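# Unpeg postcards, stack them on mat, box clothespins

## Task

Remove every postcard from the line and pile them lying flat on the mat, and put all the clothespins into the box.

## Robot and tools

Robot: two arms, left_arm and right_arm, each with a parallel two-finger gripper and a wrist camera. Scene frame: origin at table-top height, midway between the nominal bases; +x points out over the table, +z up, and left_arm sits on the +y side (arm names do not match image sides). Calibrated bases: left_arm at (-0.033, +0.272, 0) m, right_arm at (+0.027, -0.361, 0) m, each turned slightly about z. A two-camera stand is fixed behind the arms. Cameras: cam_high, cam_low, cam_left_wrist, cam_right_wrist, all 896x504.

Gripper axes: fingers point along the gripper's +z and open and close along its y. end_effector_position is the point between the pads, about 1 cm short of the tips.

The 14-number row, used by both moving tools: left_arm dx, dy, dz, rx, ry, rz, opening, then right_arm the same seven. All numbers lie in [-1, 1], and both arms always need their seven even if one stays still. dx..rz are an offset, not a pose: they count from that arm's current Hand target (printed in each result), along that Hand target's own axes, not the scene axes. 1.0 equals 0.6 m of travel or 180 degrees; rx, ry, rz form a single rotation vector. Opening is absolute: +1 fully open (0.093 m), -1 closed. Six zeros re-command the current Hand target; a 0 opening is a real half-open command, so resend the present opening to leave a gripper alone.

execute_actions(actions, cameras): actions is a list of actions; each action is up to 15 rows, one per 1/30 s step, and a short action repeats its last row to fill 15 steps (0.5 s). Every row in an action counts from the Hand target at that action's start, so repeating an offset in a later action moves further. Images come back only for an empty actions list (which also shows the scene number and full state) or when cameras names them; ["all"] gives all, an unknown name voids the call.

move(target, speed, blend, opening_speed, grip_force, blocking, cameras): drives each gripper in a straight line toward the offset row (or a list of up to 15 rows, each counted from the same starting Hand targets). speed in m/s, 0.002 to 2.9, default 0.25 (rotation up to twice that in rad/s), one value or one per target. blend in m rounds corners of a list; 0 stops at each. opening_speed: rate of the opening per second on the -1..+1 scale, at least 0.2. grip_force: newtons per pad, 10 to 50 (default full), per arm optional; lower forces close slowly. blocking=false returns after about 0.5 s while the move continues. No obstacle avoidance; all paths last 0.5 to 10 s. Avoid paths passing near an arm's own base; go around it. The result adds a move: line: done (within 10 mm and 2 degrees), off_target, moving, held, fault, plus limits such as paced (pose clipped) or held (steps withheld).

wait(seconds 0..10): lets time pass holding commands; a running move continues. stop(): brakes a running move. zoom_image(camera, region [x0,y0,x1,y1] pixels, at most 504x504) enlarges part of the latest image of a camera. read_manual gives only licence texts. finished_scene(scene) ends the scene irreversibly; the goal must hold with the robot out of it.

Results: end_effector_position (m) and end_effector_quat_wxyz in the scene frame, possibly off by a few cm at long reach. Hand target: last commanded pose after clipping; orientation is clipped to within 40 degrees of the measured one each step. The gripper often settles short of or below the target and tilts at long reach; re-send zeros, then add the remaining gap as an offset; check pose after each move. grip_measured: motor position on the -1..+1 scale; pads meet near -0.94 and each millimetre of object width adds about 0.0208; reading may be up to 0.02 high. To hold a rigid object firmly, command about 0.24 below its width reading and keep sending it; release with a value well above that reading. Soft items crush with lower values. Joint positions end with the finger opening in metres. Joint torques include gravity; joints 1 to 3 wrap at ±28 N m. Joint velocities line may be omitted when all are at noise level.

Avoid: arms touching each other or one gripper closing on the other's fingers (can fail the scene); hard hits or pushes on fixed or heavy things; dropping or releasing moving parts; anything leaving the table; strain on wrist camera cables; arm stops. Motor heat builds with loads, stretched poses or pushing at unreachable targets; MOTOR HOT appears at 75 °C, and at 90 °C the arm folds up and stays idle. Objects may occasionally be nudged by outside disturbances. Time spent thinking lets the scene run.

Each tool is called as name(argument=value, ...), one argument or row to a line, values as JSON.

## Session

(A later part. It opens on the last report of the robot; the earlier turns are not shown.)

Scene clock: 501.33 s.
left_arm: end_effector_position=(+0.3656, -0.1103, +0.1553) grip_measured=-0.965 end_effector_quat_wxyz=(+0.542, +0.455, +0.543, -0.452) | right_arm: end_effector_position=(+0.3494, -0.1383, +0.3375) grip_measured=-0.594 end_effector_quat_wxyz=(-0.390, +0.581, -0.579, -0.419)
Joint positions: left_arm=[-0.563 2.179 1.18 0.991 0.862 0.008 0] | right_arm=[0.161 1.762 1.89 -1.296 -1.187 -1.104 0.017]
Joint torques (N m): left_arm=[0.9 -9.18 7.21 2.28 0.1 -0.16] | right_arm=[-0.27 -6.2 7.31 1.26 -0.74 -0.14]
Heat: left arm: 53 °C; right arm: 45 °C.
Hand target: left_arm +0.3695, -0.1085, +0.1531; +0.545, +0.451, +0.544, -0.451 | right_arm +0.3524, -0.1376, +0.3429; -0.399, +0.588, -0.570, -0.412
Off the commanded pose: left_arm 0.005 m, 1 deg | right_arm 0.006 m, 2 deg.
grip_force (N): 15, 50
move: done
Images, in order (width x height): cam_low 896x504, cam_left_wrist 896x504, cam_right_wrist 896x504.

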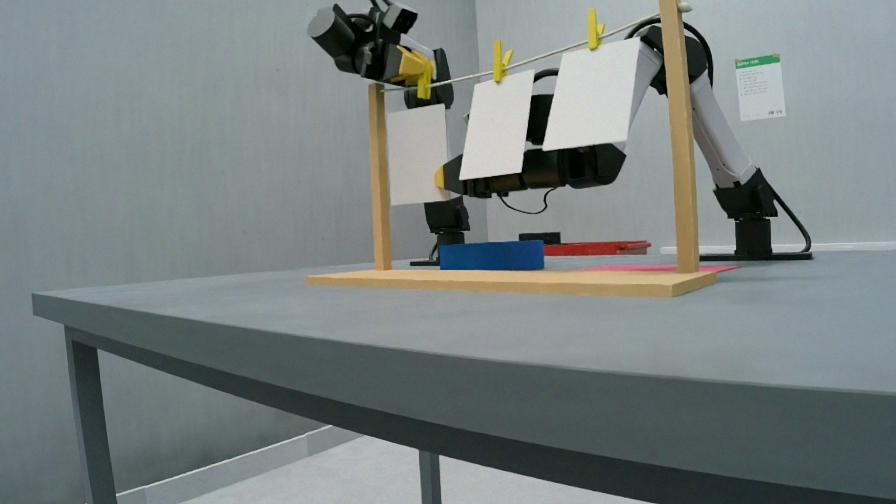

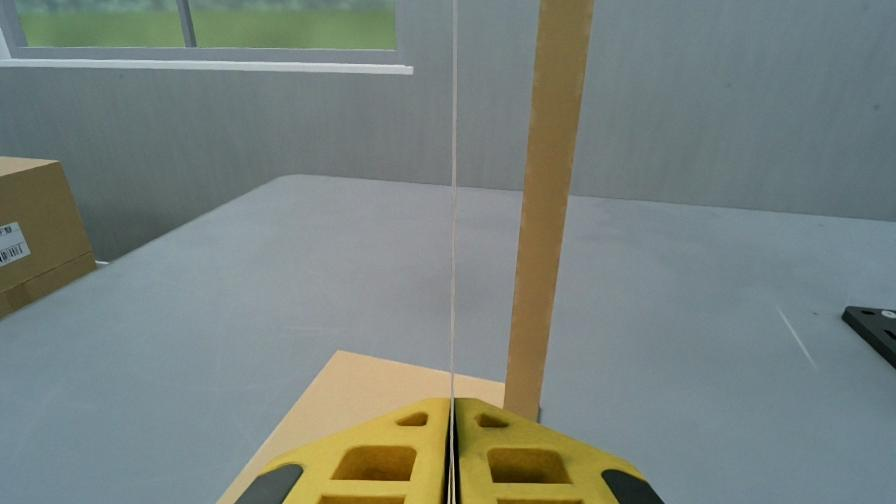

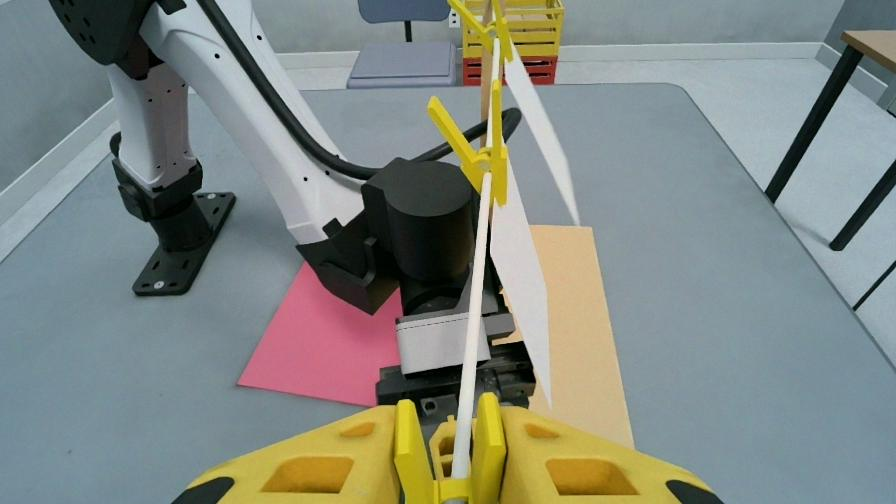

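move(
  target=[
    [0.0,-0.1966,-0.037,0,0,0,-1,0.0,0,0.0,0,0,0,-0.6],
    [0.0,-0.1966,-0.037,0,0,0,-1,-0.058,0,-0.0211,0,-0.0556,0,-0.6],
  ],
  speed=[0.12,0.05],
  cameras=["all"],
)

Scene clock: 517.77 s.
left_arm: end_effector_position=(+0.2497, -0.1104, +0.1411) grip_measured=-0.966 end_effector_quat_wxyz=(+0.532, +0.457, +0.551, -0.452) | right_arm: end_effector_position=(+0.3583, -0.1351, +0.3690) grip_measured=-0.594 end_effector_quat_wxyz=(-0.430, +0.546, -0.550, -0.463)
Joint positions: left_arm=[-0.738 1.96 0.735 1.192 0.689 0.008 0] | right_arm=[0.146 1.735 1.856 -1.073 -1.322 -0.896 0.017]
Joint torques (N m): left_arm=[0.02 -9.87 5.08 2.32 0.01 -0.09] | right_arm=[-0.91 -8.95 4.48 1.76 -0.97 -0.05]
Heat: left arm: 53 °C; right arm: 45 °C.
Hand target: left_arm +0.2494, -0.1087, +0.1529; +0.545, +0.451, +0.545, -0.451 | right_arm +0.3523, -0.1374, +0.3799; -0.447, +0.550, -0.533, -0.462
Off the commanded pose: left_arm 0.012 m, 2 deg | right_arm 0.013 m, 3 deg.
grip_force (N): 15, 50
move: off_target (left_arm, right_arm)

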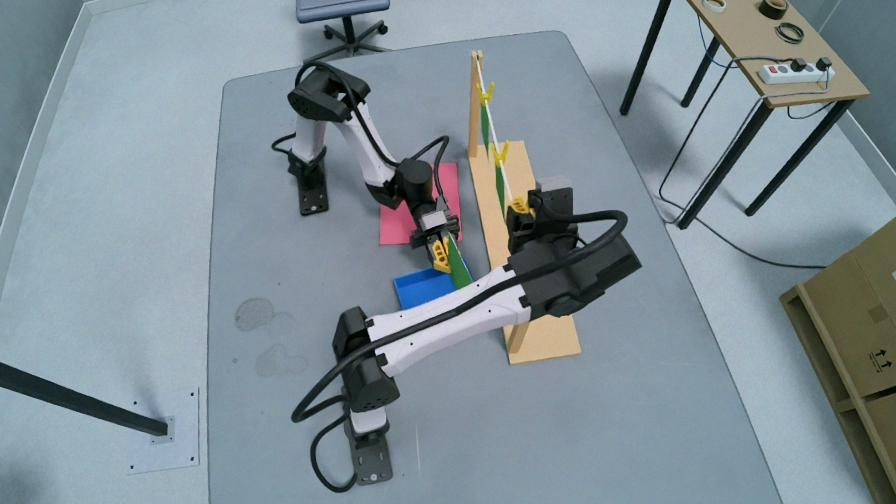

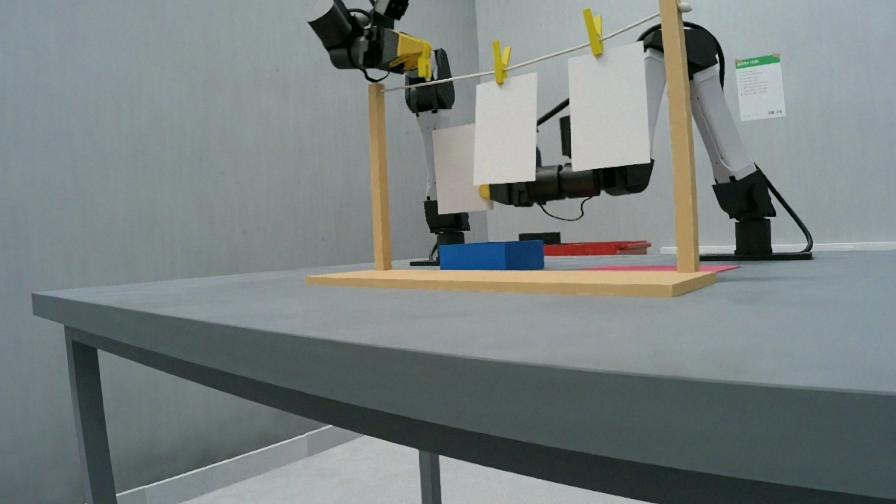

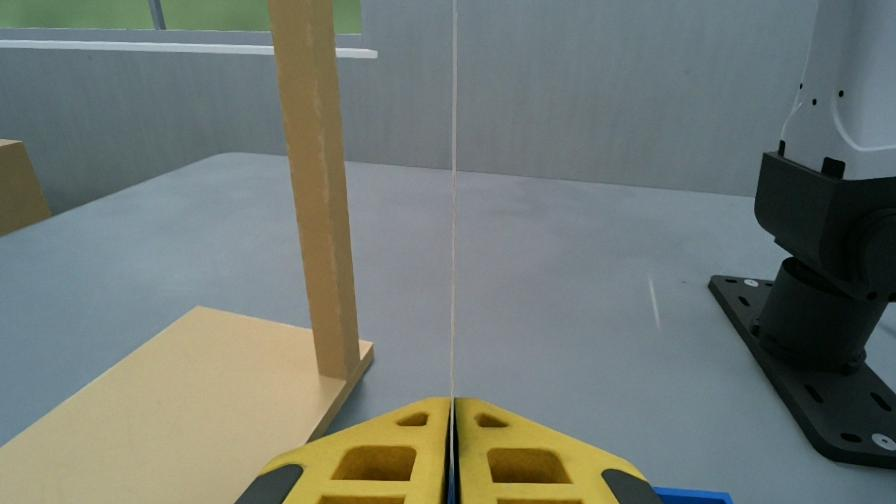

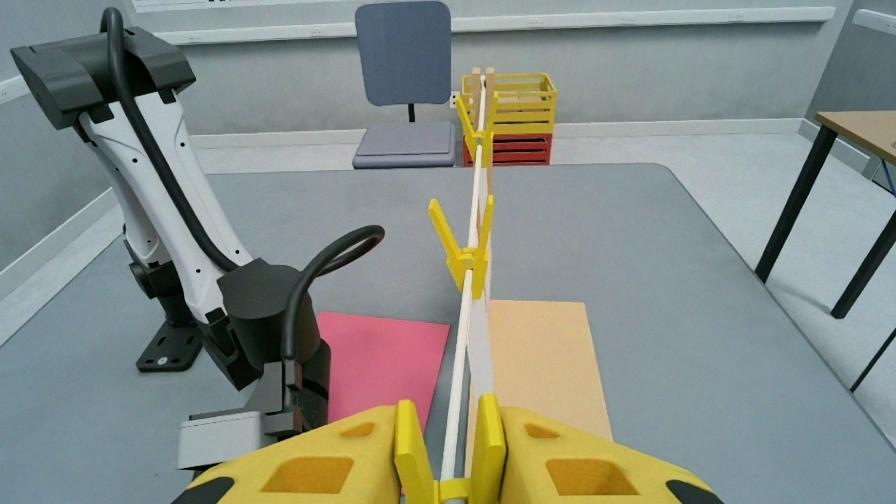

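zoom_image(
  camera="cam_low",
  region=[370, 30, 480, 110],
)

zoom_image(
  camera="cam_right_wrist",
  region=[370, 360, 550, 504],
)

Scaled by 4.582.

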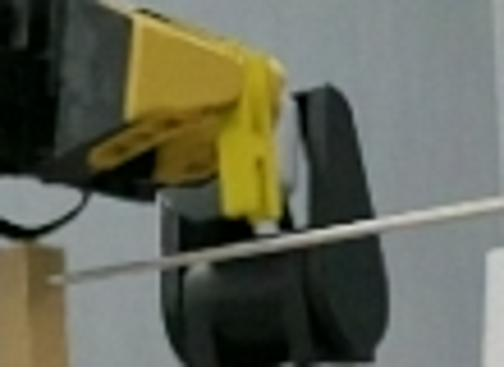

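Scaled by 2.800.

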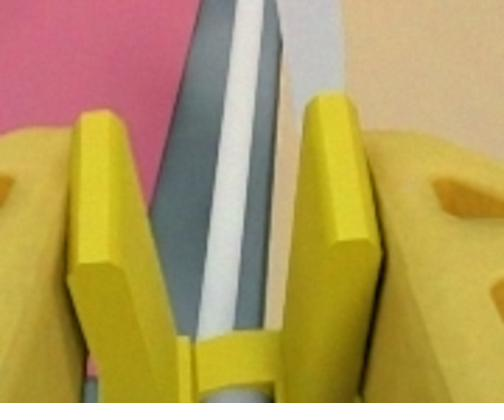

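move(
  target=[
    [-0.0783,-0.0638,-0.1965,0,0,0,-1,-0.025,0.0667,-0.002,0,0,0,-0.6],
    [0.0048,0.0052,-0.5092,-0.0407,0.1738,-0.4694,-1,0.0195,0.1287,-0.1108,0,0,0,-0.6],
  ],
  speed=0.2,
  cameras=["all"],
)

Scene clock: 564.13 s.
left_arm: end_effector_position=(+0.1927, +0.1893, +0.1488) grip_measured=-0.969 end_effector_quat_wxyz=(-0.013, +0.034, +0.844, -0.535) | right_arm: end_effector_position=(+0.2820, -0.2061, +0.3737) grip_measured=-0.594 end_effector_quat_wxyz=(+0.465, -0.522, +0.566, +0.437)
Joint positions: left_arm=[0.254 1.705 1.08 -1.574 1.015 0.723 0] | right_arm=[-0.075 1.496 1.669 -1.584 -1.382 -1.399 0.017]
Joint torques (N m): left_arm=[0.73 -4.64 7.25 -0.81 0.55 -0.09] | right_arm=[-0.9 -5.76 3.95 0.73 -1.14 -0.24]
Heat: left arm: 53 °C; right arm: 46 °C.
Hand target: left_arm +0.1957, +0.1921, +0.1502; -0.023, +0.036, +0.843, -0.537 | right_arm +0.2773, -0.2074, +0.3800; -0.447, +0.550, -0.534, -0.462
Off the commanded pose: left_arm 0.004 m, 1 deg | right_arm 0.008 m, 6 deg.
joint sent to its limit (left arm) — joint 4 (wrist pitch), lower limit. The joint targets still meet the commanded pose.
joint sent to its limit (right arm) — joint 4 (wrist pitch), lower limit. The joint targets are off in orientation, not in position.
grip_force (N): 15, 50
move: off_target (right_arm)

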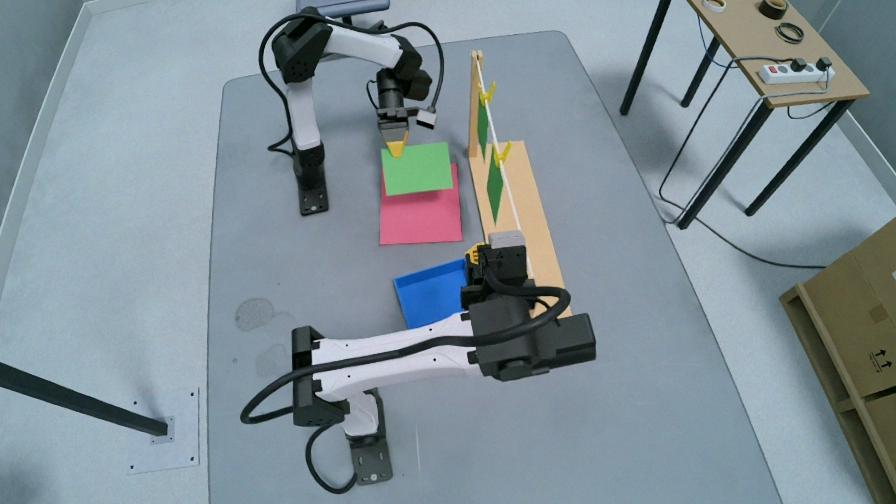

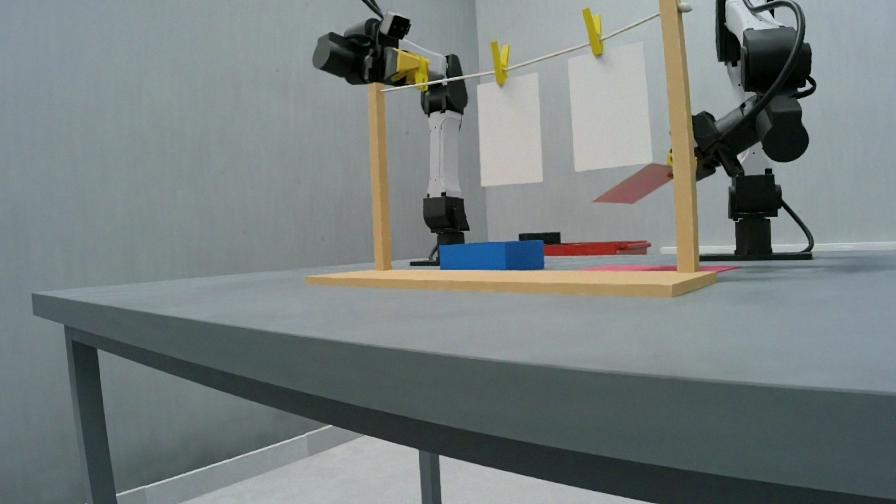

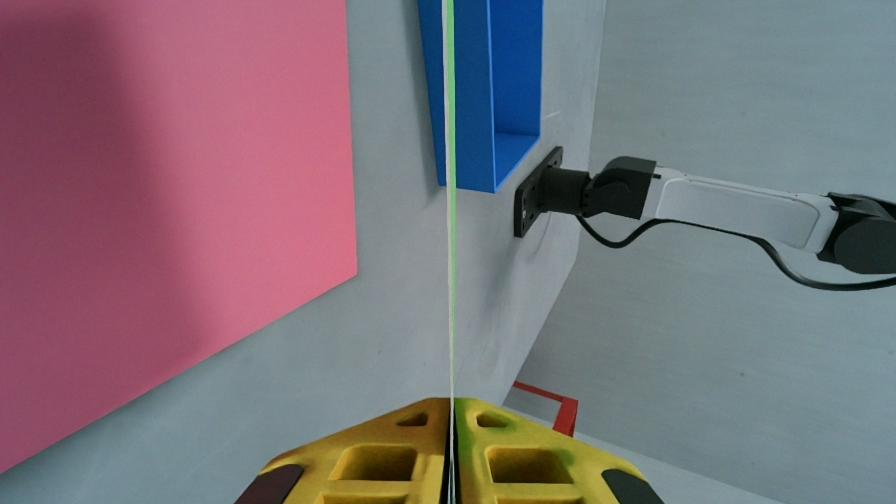

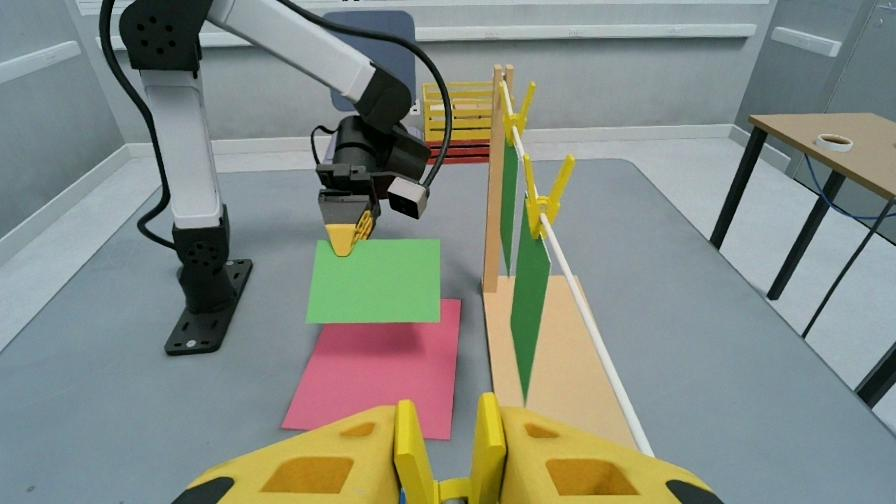

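move(
  target=[
    [-0.0107,0.1524,0.0792,0,0,0,-1,0.3465,0.0643,0.244,0,0.444,0,-0.6],
  ],
  speed=0.12,
  cameras=["all"],
)

Scene clock: 613.77 s.
left_arm: end_effector_position=(+0.2029, +0.1891, +0.0504) grip_measured=-0.969 end_effector_quat_wxyz=(-0.018, +0.039, +0.844, -0.535) | right_arm: end_effector_position=(+0.2324, -0.1031, +0.1448) grip_measured=-0.594 end_effector_quat_wxyz=(+0.005, +0.718, -0.696, -0.006)
Joint positions: left_arm=[0.239 1.961 0.951 -1.191 1.015 0.723 0] | right_arm=[0.858 1.801 1.627 -1.406 -0.014 -0.711 0.017]
Joint torques (N m): left_arm=[-0.29 -5.65 3.9 -0.62 0.66 -0.11] | right_arm=[0.14 -6.63 7.16 0.33 0 0.08]
Motor temperatures (°C): left_arm=[32 46 50 47 29 29 31] | right_arm=[32 42 39 37 32 29 30]
Heat: left arm: 50 °C; right arm: 42 °C.
Hand target: left_arm +0.2016, +0.1872, +0.0471; -0.023, +0.036, +0.843, -0.537 | right_arm +0.2352, -0.1005, +0.1499; +0.000, +0.718, -0.696, -0.001
Off the commanded pose: left_arm 0.004 m, 1 deg | right_arm 0.006 m, 1 deg.
grip_force (N): 15, 50
move: done

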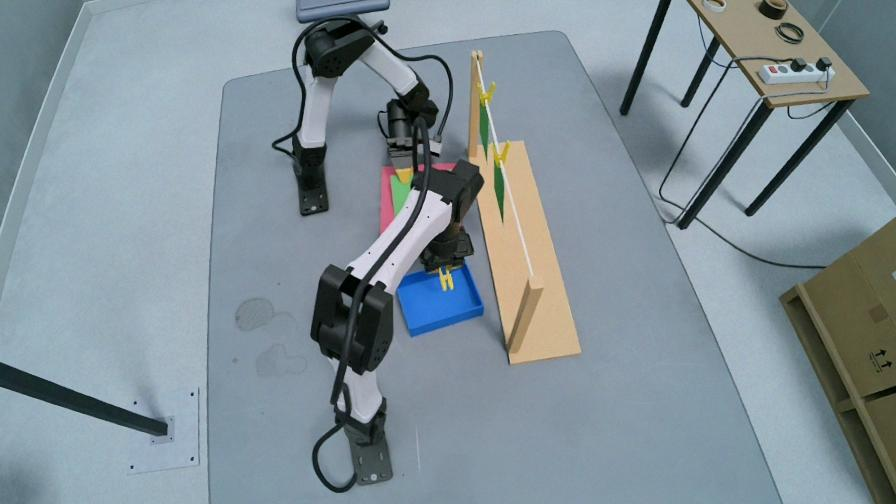

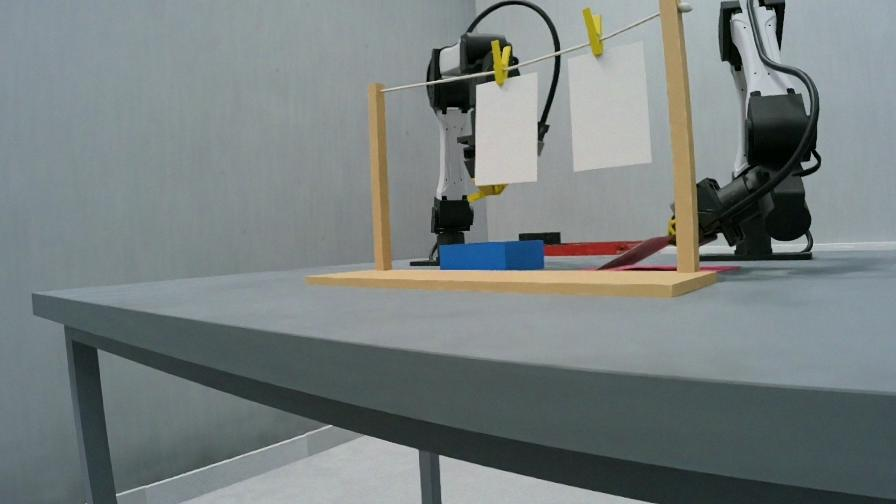

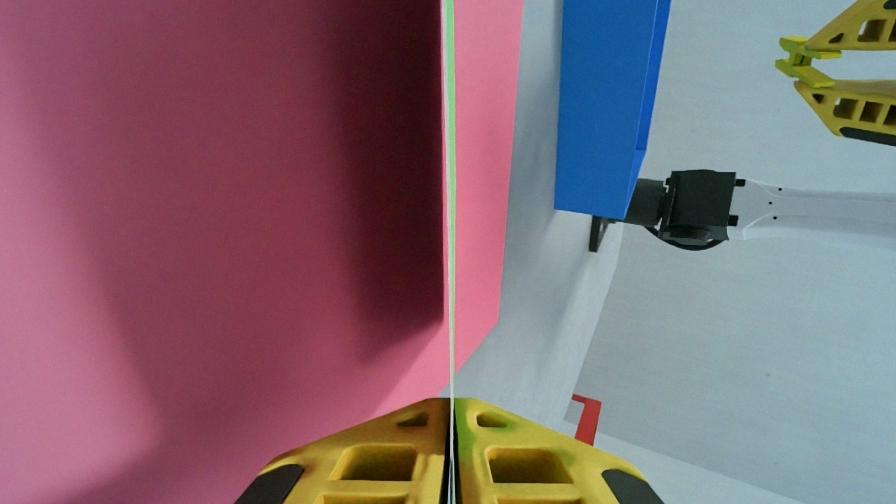

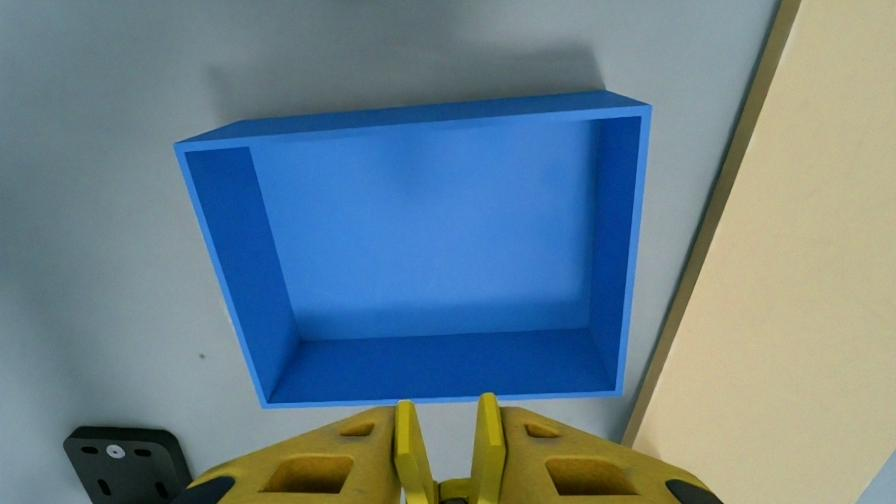

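move(
  target=[
    [0,0.0145,0.0066,0,0,0,-1,-0.01,0,0.19,0,0,0,-0.6],
  ],
  speed=0.08,
  cameras=["all"],
)

Scene clock: 631.17 s.
left_arm: end_effector_position=(+0.2028, +0.1879, +0.0448) grip_measured=-0.969 end_effector_quat_wxyz=(-0.020, +0.033, +0.840, -0.541) | right_arm: end_effector_position=(+0.2351, -0.0950, +0.0393) grip_measured=-0.594 end_effector_quat_wxyz=(+0.001, +0.717, -0.697, -0.006)
Joint positions: left_arm=[0.239 1.986 0.943 -1.172 1.027 0.723 0] | right_arm=[0.868 1.878 1.3 -0.994 -0.012 -0.698 0.017]
Joint torques (N m): left_arm=[-0.01 -5.55 3.43 -0.52 0.55 0.01] | right_arm=[0.34 -7.05 4.19 0.65 -0.03 0.08]
Heat: left arm: 49 °C; right arm: 43 °C.
Hand target: left_arm +0.2018, +0.1873, +0.0376; -0.023, +0.036, +0.843, -0.537 | right_arm +0.2350, -0.0943, +0.0359; +0.000, +0.718, -0.696, -0.001
Off the commanded pose: left_arm 0.007 m, 1 deg | right_arm 0.003 m, 1 deg.
grip_force (N): 15, 50
move: done

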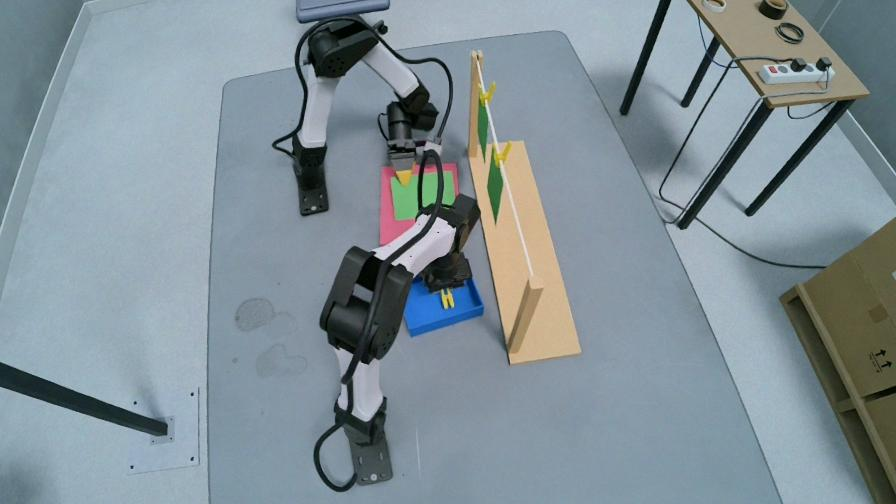

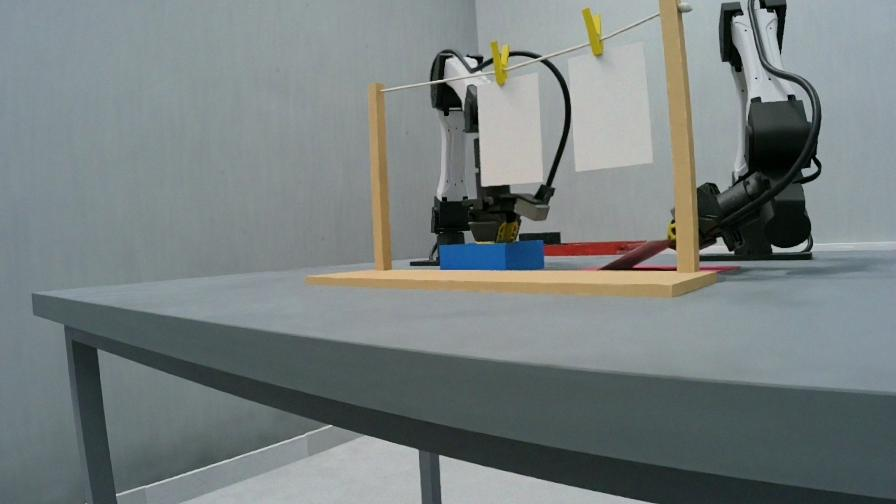

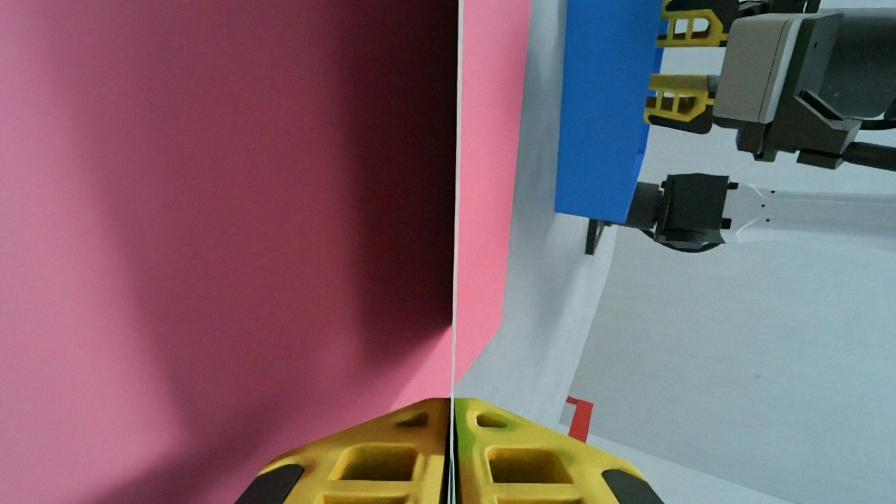

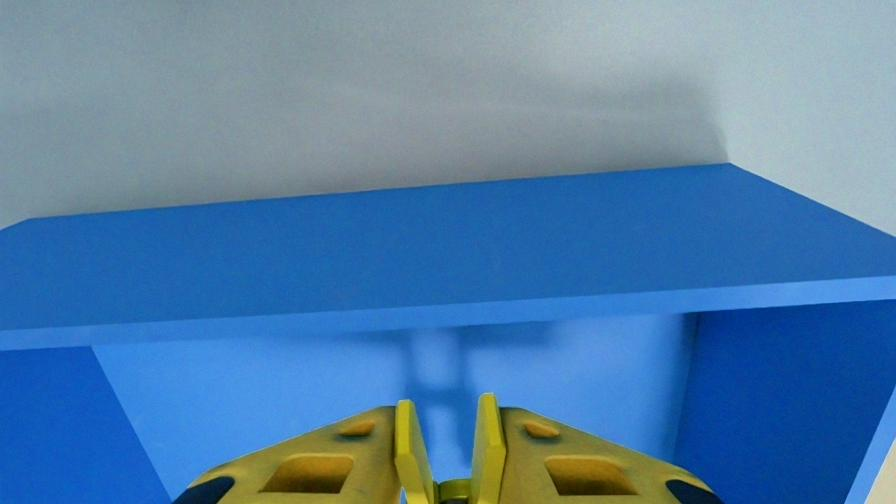

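move(
  target=[
    [0,0,0,0,0,0,-0.5,0,0,0.02,0,0,0,-0.6],
  ],
  speed=0.04,
  opening_speed=0.4,
  cameras=["all"],
)

Scene clock: 639.77 s.
left_arm: end_effector_position=(+0.2049, +0.1886, +0.0430) grip_measured=-0.502 end_effector_quat_wxyz=(-0.014, +0.038, +0.842, -0.539) | right_arm: end_effector_position=(+0.2356, -0.0945, +0.0283) grip_measured=-0.594 end_effector_quat_wxyz=(-0.001, +0.717, -0.697, -0.006)
Joint positions: left_arm=[0.239 1.986 0.943 -1.154 1.027 0.723 0.021] | right_arm=[0.868 1.892 1.273 -0.949 -0.011 -0.698 0.017]
Joint torques (N m): left_arm=[-0.13 -5.65 3.51 -0.6 0.53 -0.12] | right_arm=[0.34 -6.9 4.03 0.67 -0.04 0.08]
Heat: left arm: 48 °C; right arm: 43 °C.
Hand target: left_arm +0.2018, +0.1873, +0.0376; -0.023, +0.036, +0.843, -0.537 | right_arm +0.2350, -0.0943, +0.0239; +0.000, +0.718, -0.696, -0.001
Off the commanded pose: left_arm 0.006 m, 1 deg | right_arm 0.005 m, 1 deg.
grip_force (N): 15, 50
move: done

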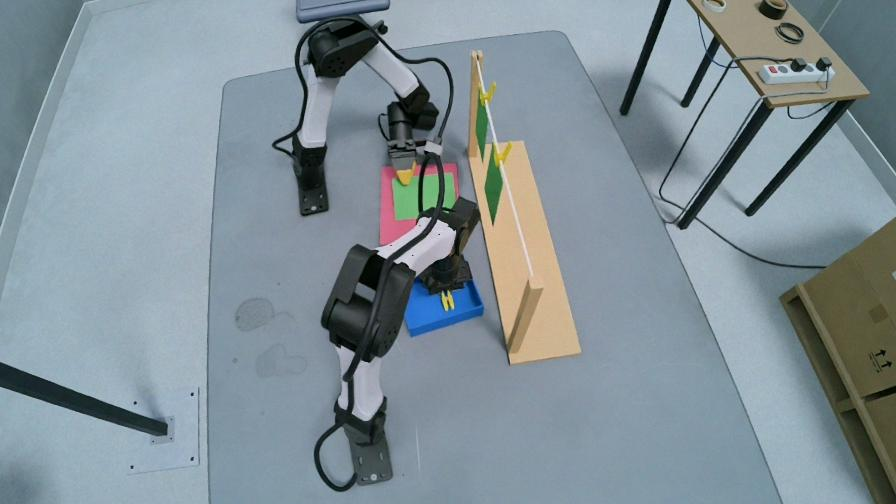

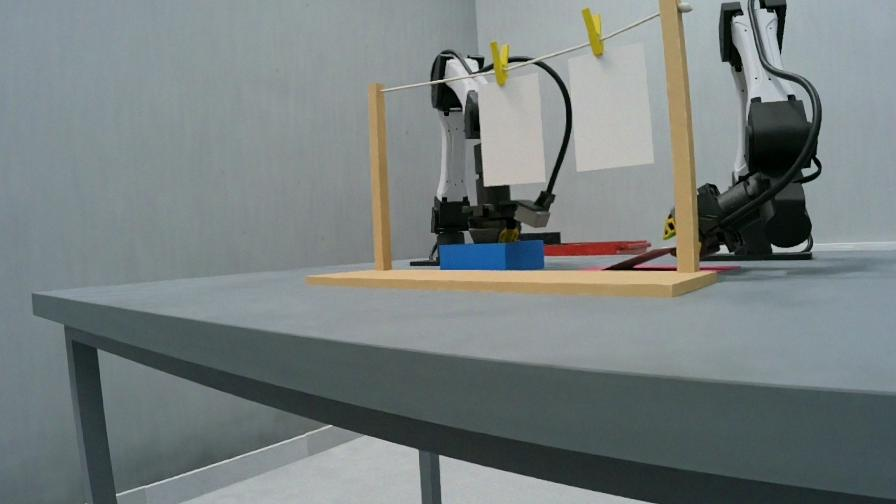

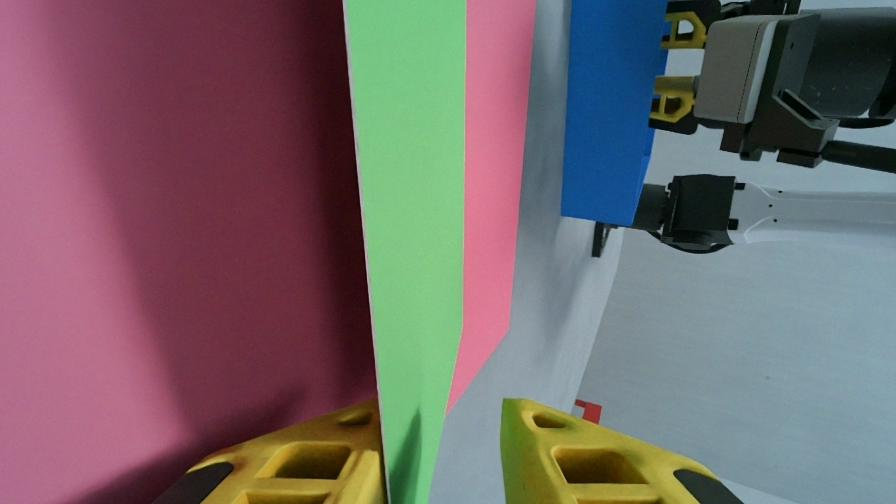

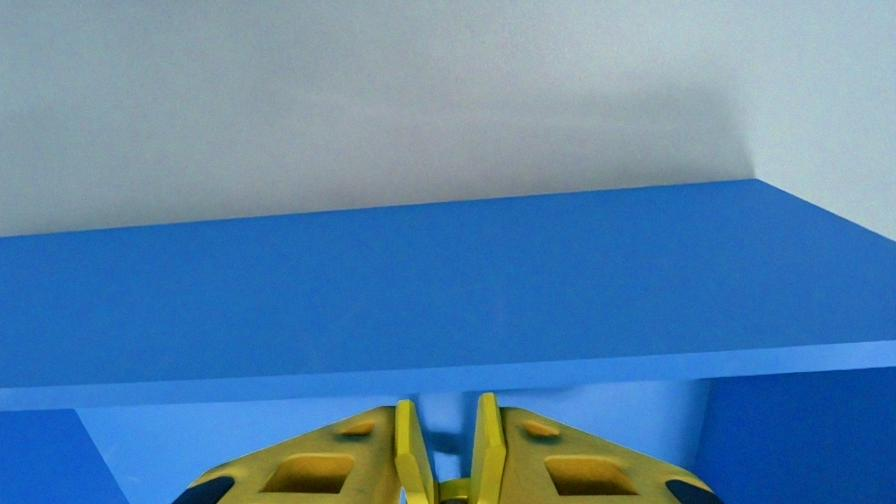

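move(
  target=[
    [0,0.0181,0.0085,0,0,0,-0.5,0,0,0.01,0,0,0,-0.6],
    [0,0.0181,0.0085,0,0,0,-0.5,0,0,0.01,0,0,0,0.05],
  ],
  speed=0.04,
  opening_speed=0.4,
  cameras=["all"],
)

Scene clock: 663.27 s.
left_arm: end_effector_position=(+0.2033, +0.1881, +0.0322) grip_measured=-0.502 end_effector_quat_wxyz=(-0.019, +0.035, +0.840, -0.541) | right_arm: end_effector_position=(+0.2363, -0.0943, +0.0236) grip_measured=+0.049 end_effector_quat_wxyz=(-0.003, +0.717, -0.697, -0.005)
Joint positions: left_arm=[0.239 2.023 0.933 -1.121 1.027 0.723 0.021] | right_arm=[0.868 1.897 1.26 -0.926 -0.009 -0.698 0.048]
Joint torques (N m): left_arm=[-0.13 -5.53 3.15 -0.52 0.52 -0.07] | right_arm=[0.34 -6.65 3.93 0.68 -0.06 0.07]
Heat: left arm: 46 °C; right arm: 44 °C.
Hand target: left_arm +0.2017, +0.1872, +0.0256; -0.023, +0.036, +0.843, -0.537 | right_arm +0.2349, -0.0944, +0.0179; +0.000, +0.718, -0.696, -0.001
Off the commanded pose: left_arm 0.007 m, 1 deg | right_arm 0.006 m, 1 deg.
grip_force (N): 15, 50
move: done

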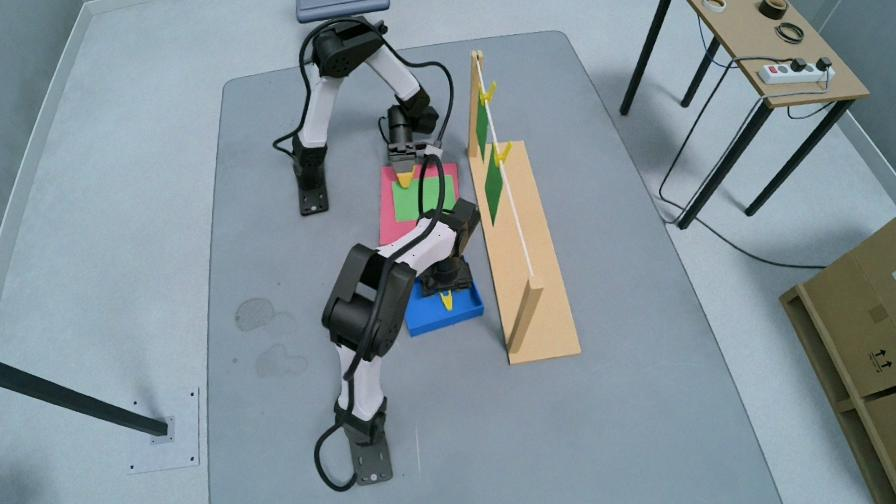

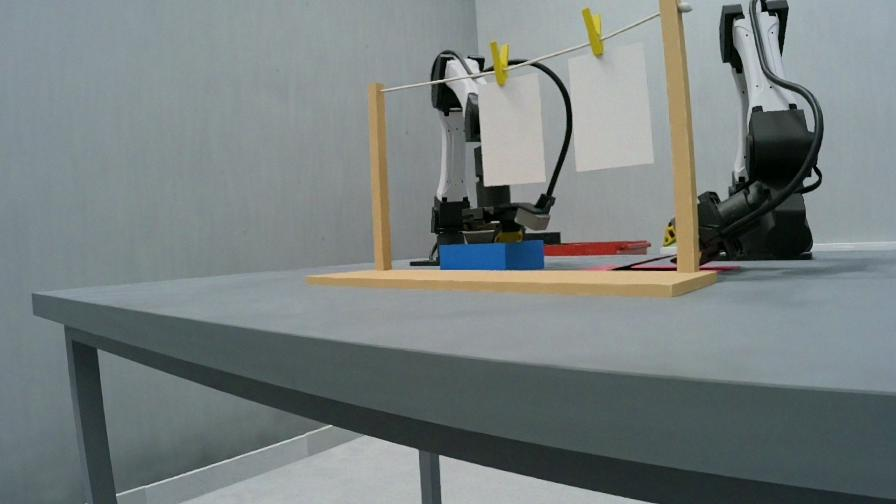

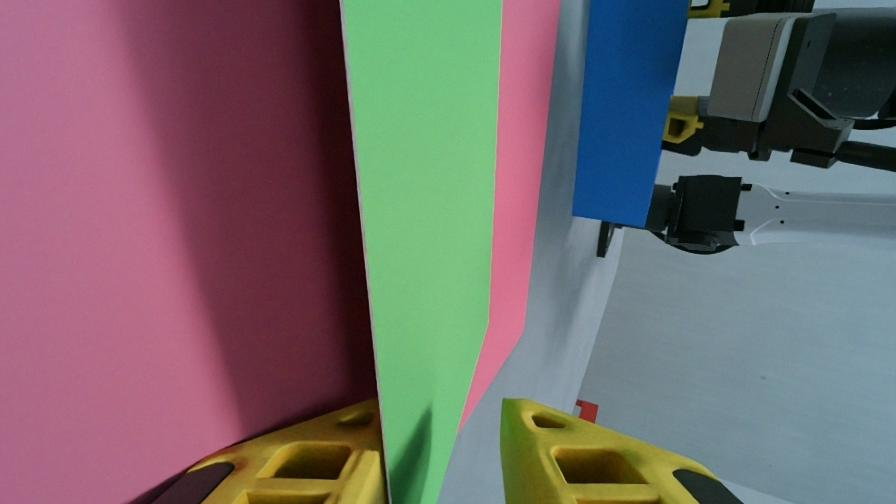

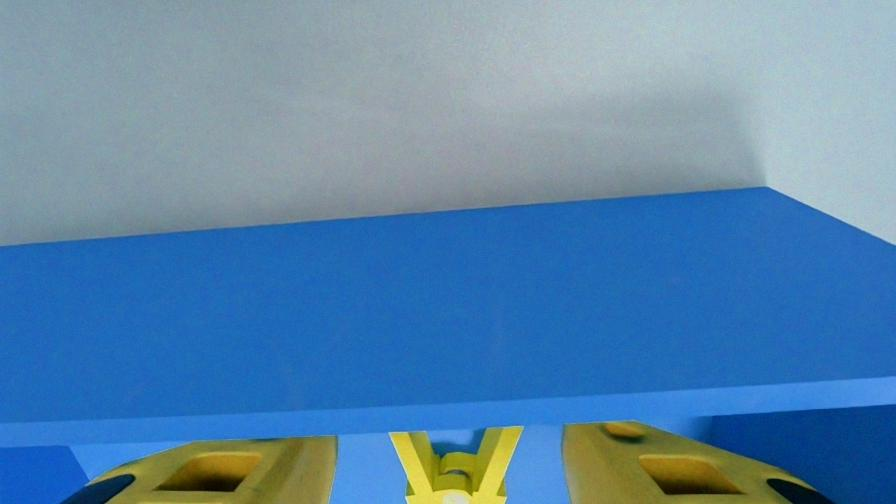

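move(
  target=[
    [0,0.0425,-0.091,0,0,0,-0.5,0,0,-0.1,0,0,0,0.05],
    [0,-0.0783,-0.1473,0,0,0,-0.5,0,0,-0.25,0,0,0,0.05],
  ],
  speed=[0.06,0.12],
  cameras=["all"],
)

Scene clock: 672.90 s.
left_arm: end_effector_position=(+0.2042, +0.2441, +0.0998) grip_measured=-0.502 end_effector_quat_wxyz=(-0.017, +0.029, +0.846, -0.532) | right_arm: end_effector_position=(+0.2345, -0.0966, +0.1592) grip_measured=+0.049 end_effector_quat_wxyz=(+0.011, +0.717, -0.697, -0.003)
Joint positions: left_arm=[0.431 1.948 1.142 -1.575 0.892 0.936 0.021] | right_arm=[0.868 1.843 1.737 -1.485 -0.009 -0.698 0.048]
Joint torques (N m): left_arm=[0.64 -8.18 6.16 -1.24 0.43 -0.08] | right_arm=[0.27 -7.99 6.87 0.31 -0.06 0.07]
Heat: left arm: 46 °C; right arm: 44 °C.
Hand target: left_arm +0.2068, +0.2473, +0.1055; -0.023, +0.036, +0.843, -0.537 | right_arm +0.2351, -0.0946, +0.1679; +0.000, +0.718, -0.696, -0.001
Off the commanded pose: left_arm 0.007 m, 1 deg | right_arm 0.009 m, 1 deg.
joint sent to its limit (left arm) — joint 4 (wrist pitch), lower limit. The joint targets still meet the commanded pose.
grip_force (N): 15, 50
move: done

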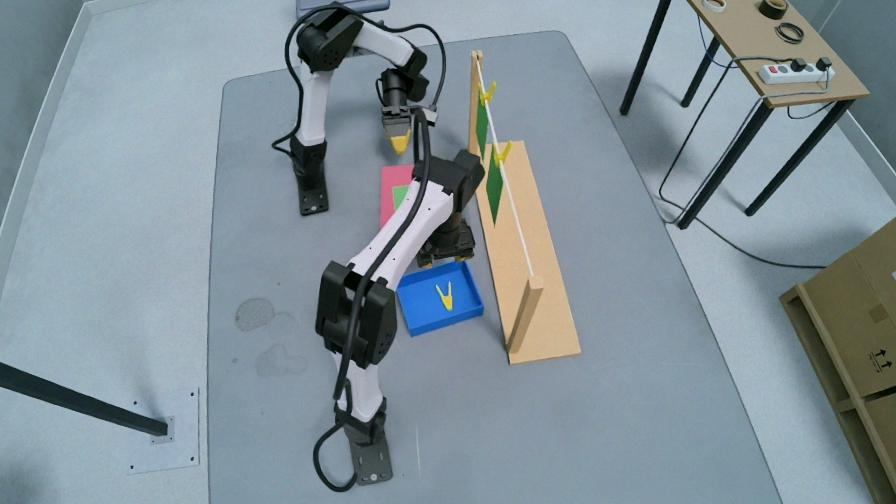

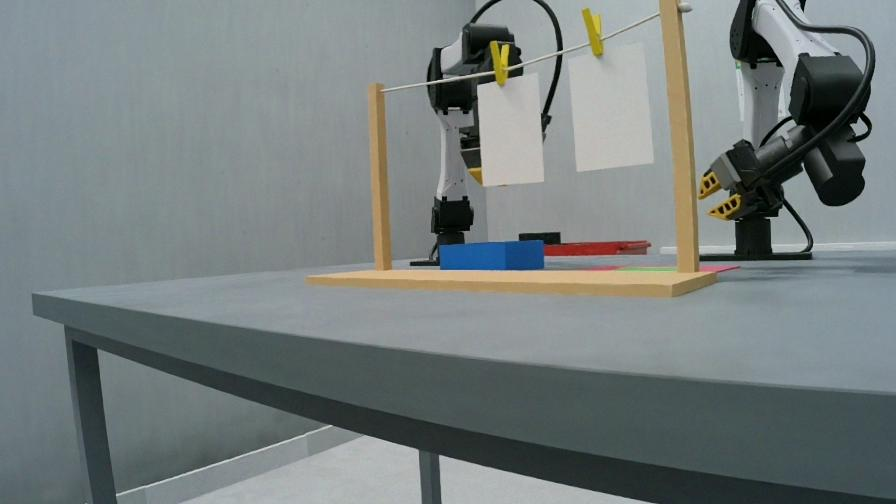

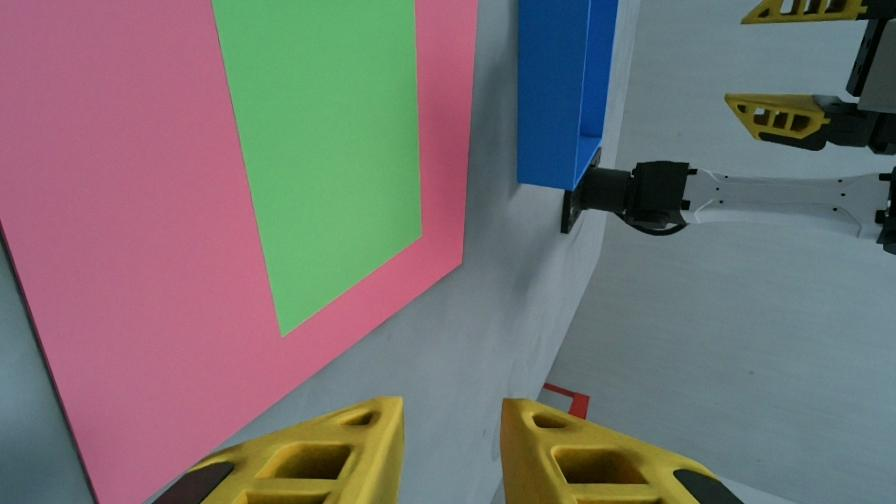

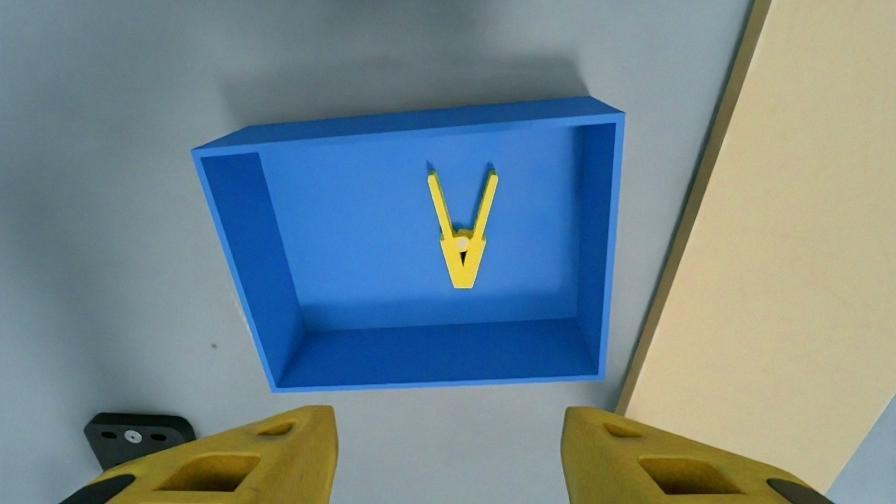

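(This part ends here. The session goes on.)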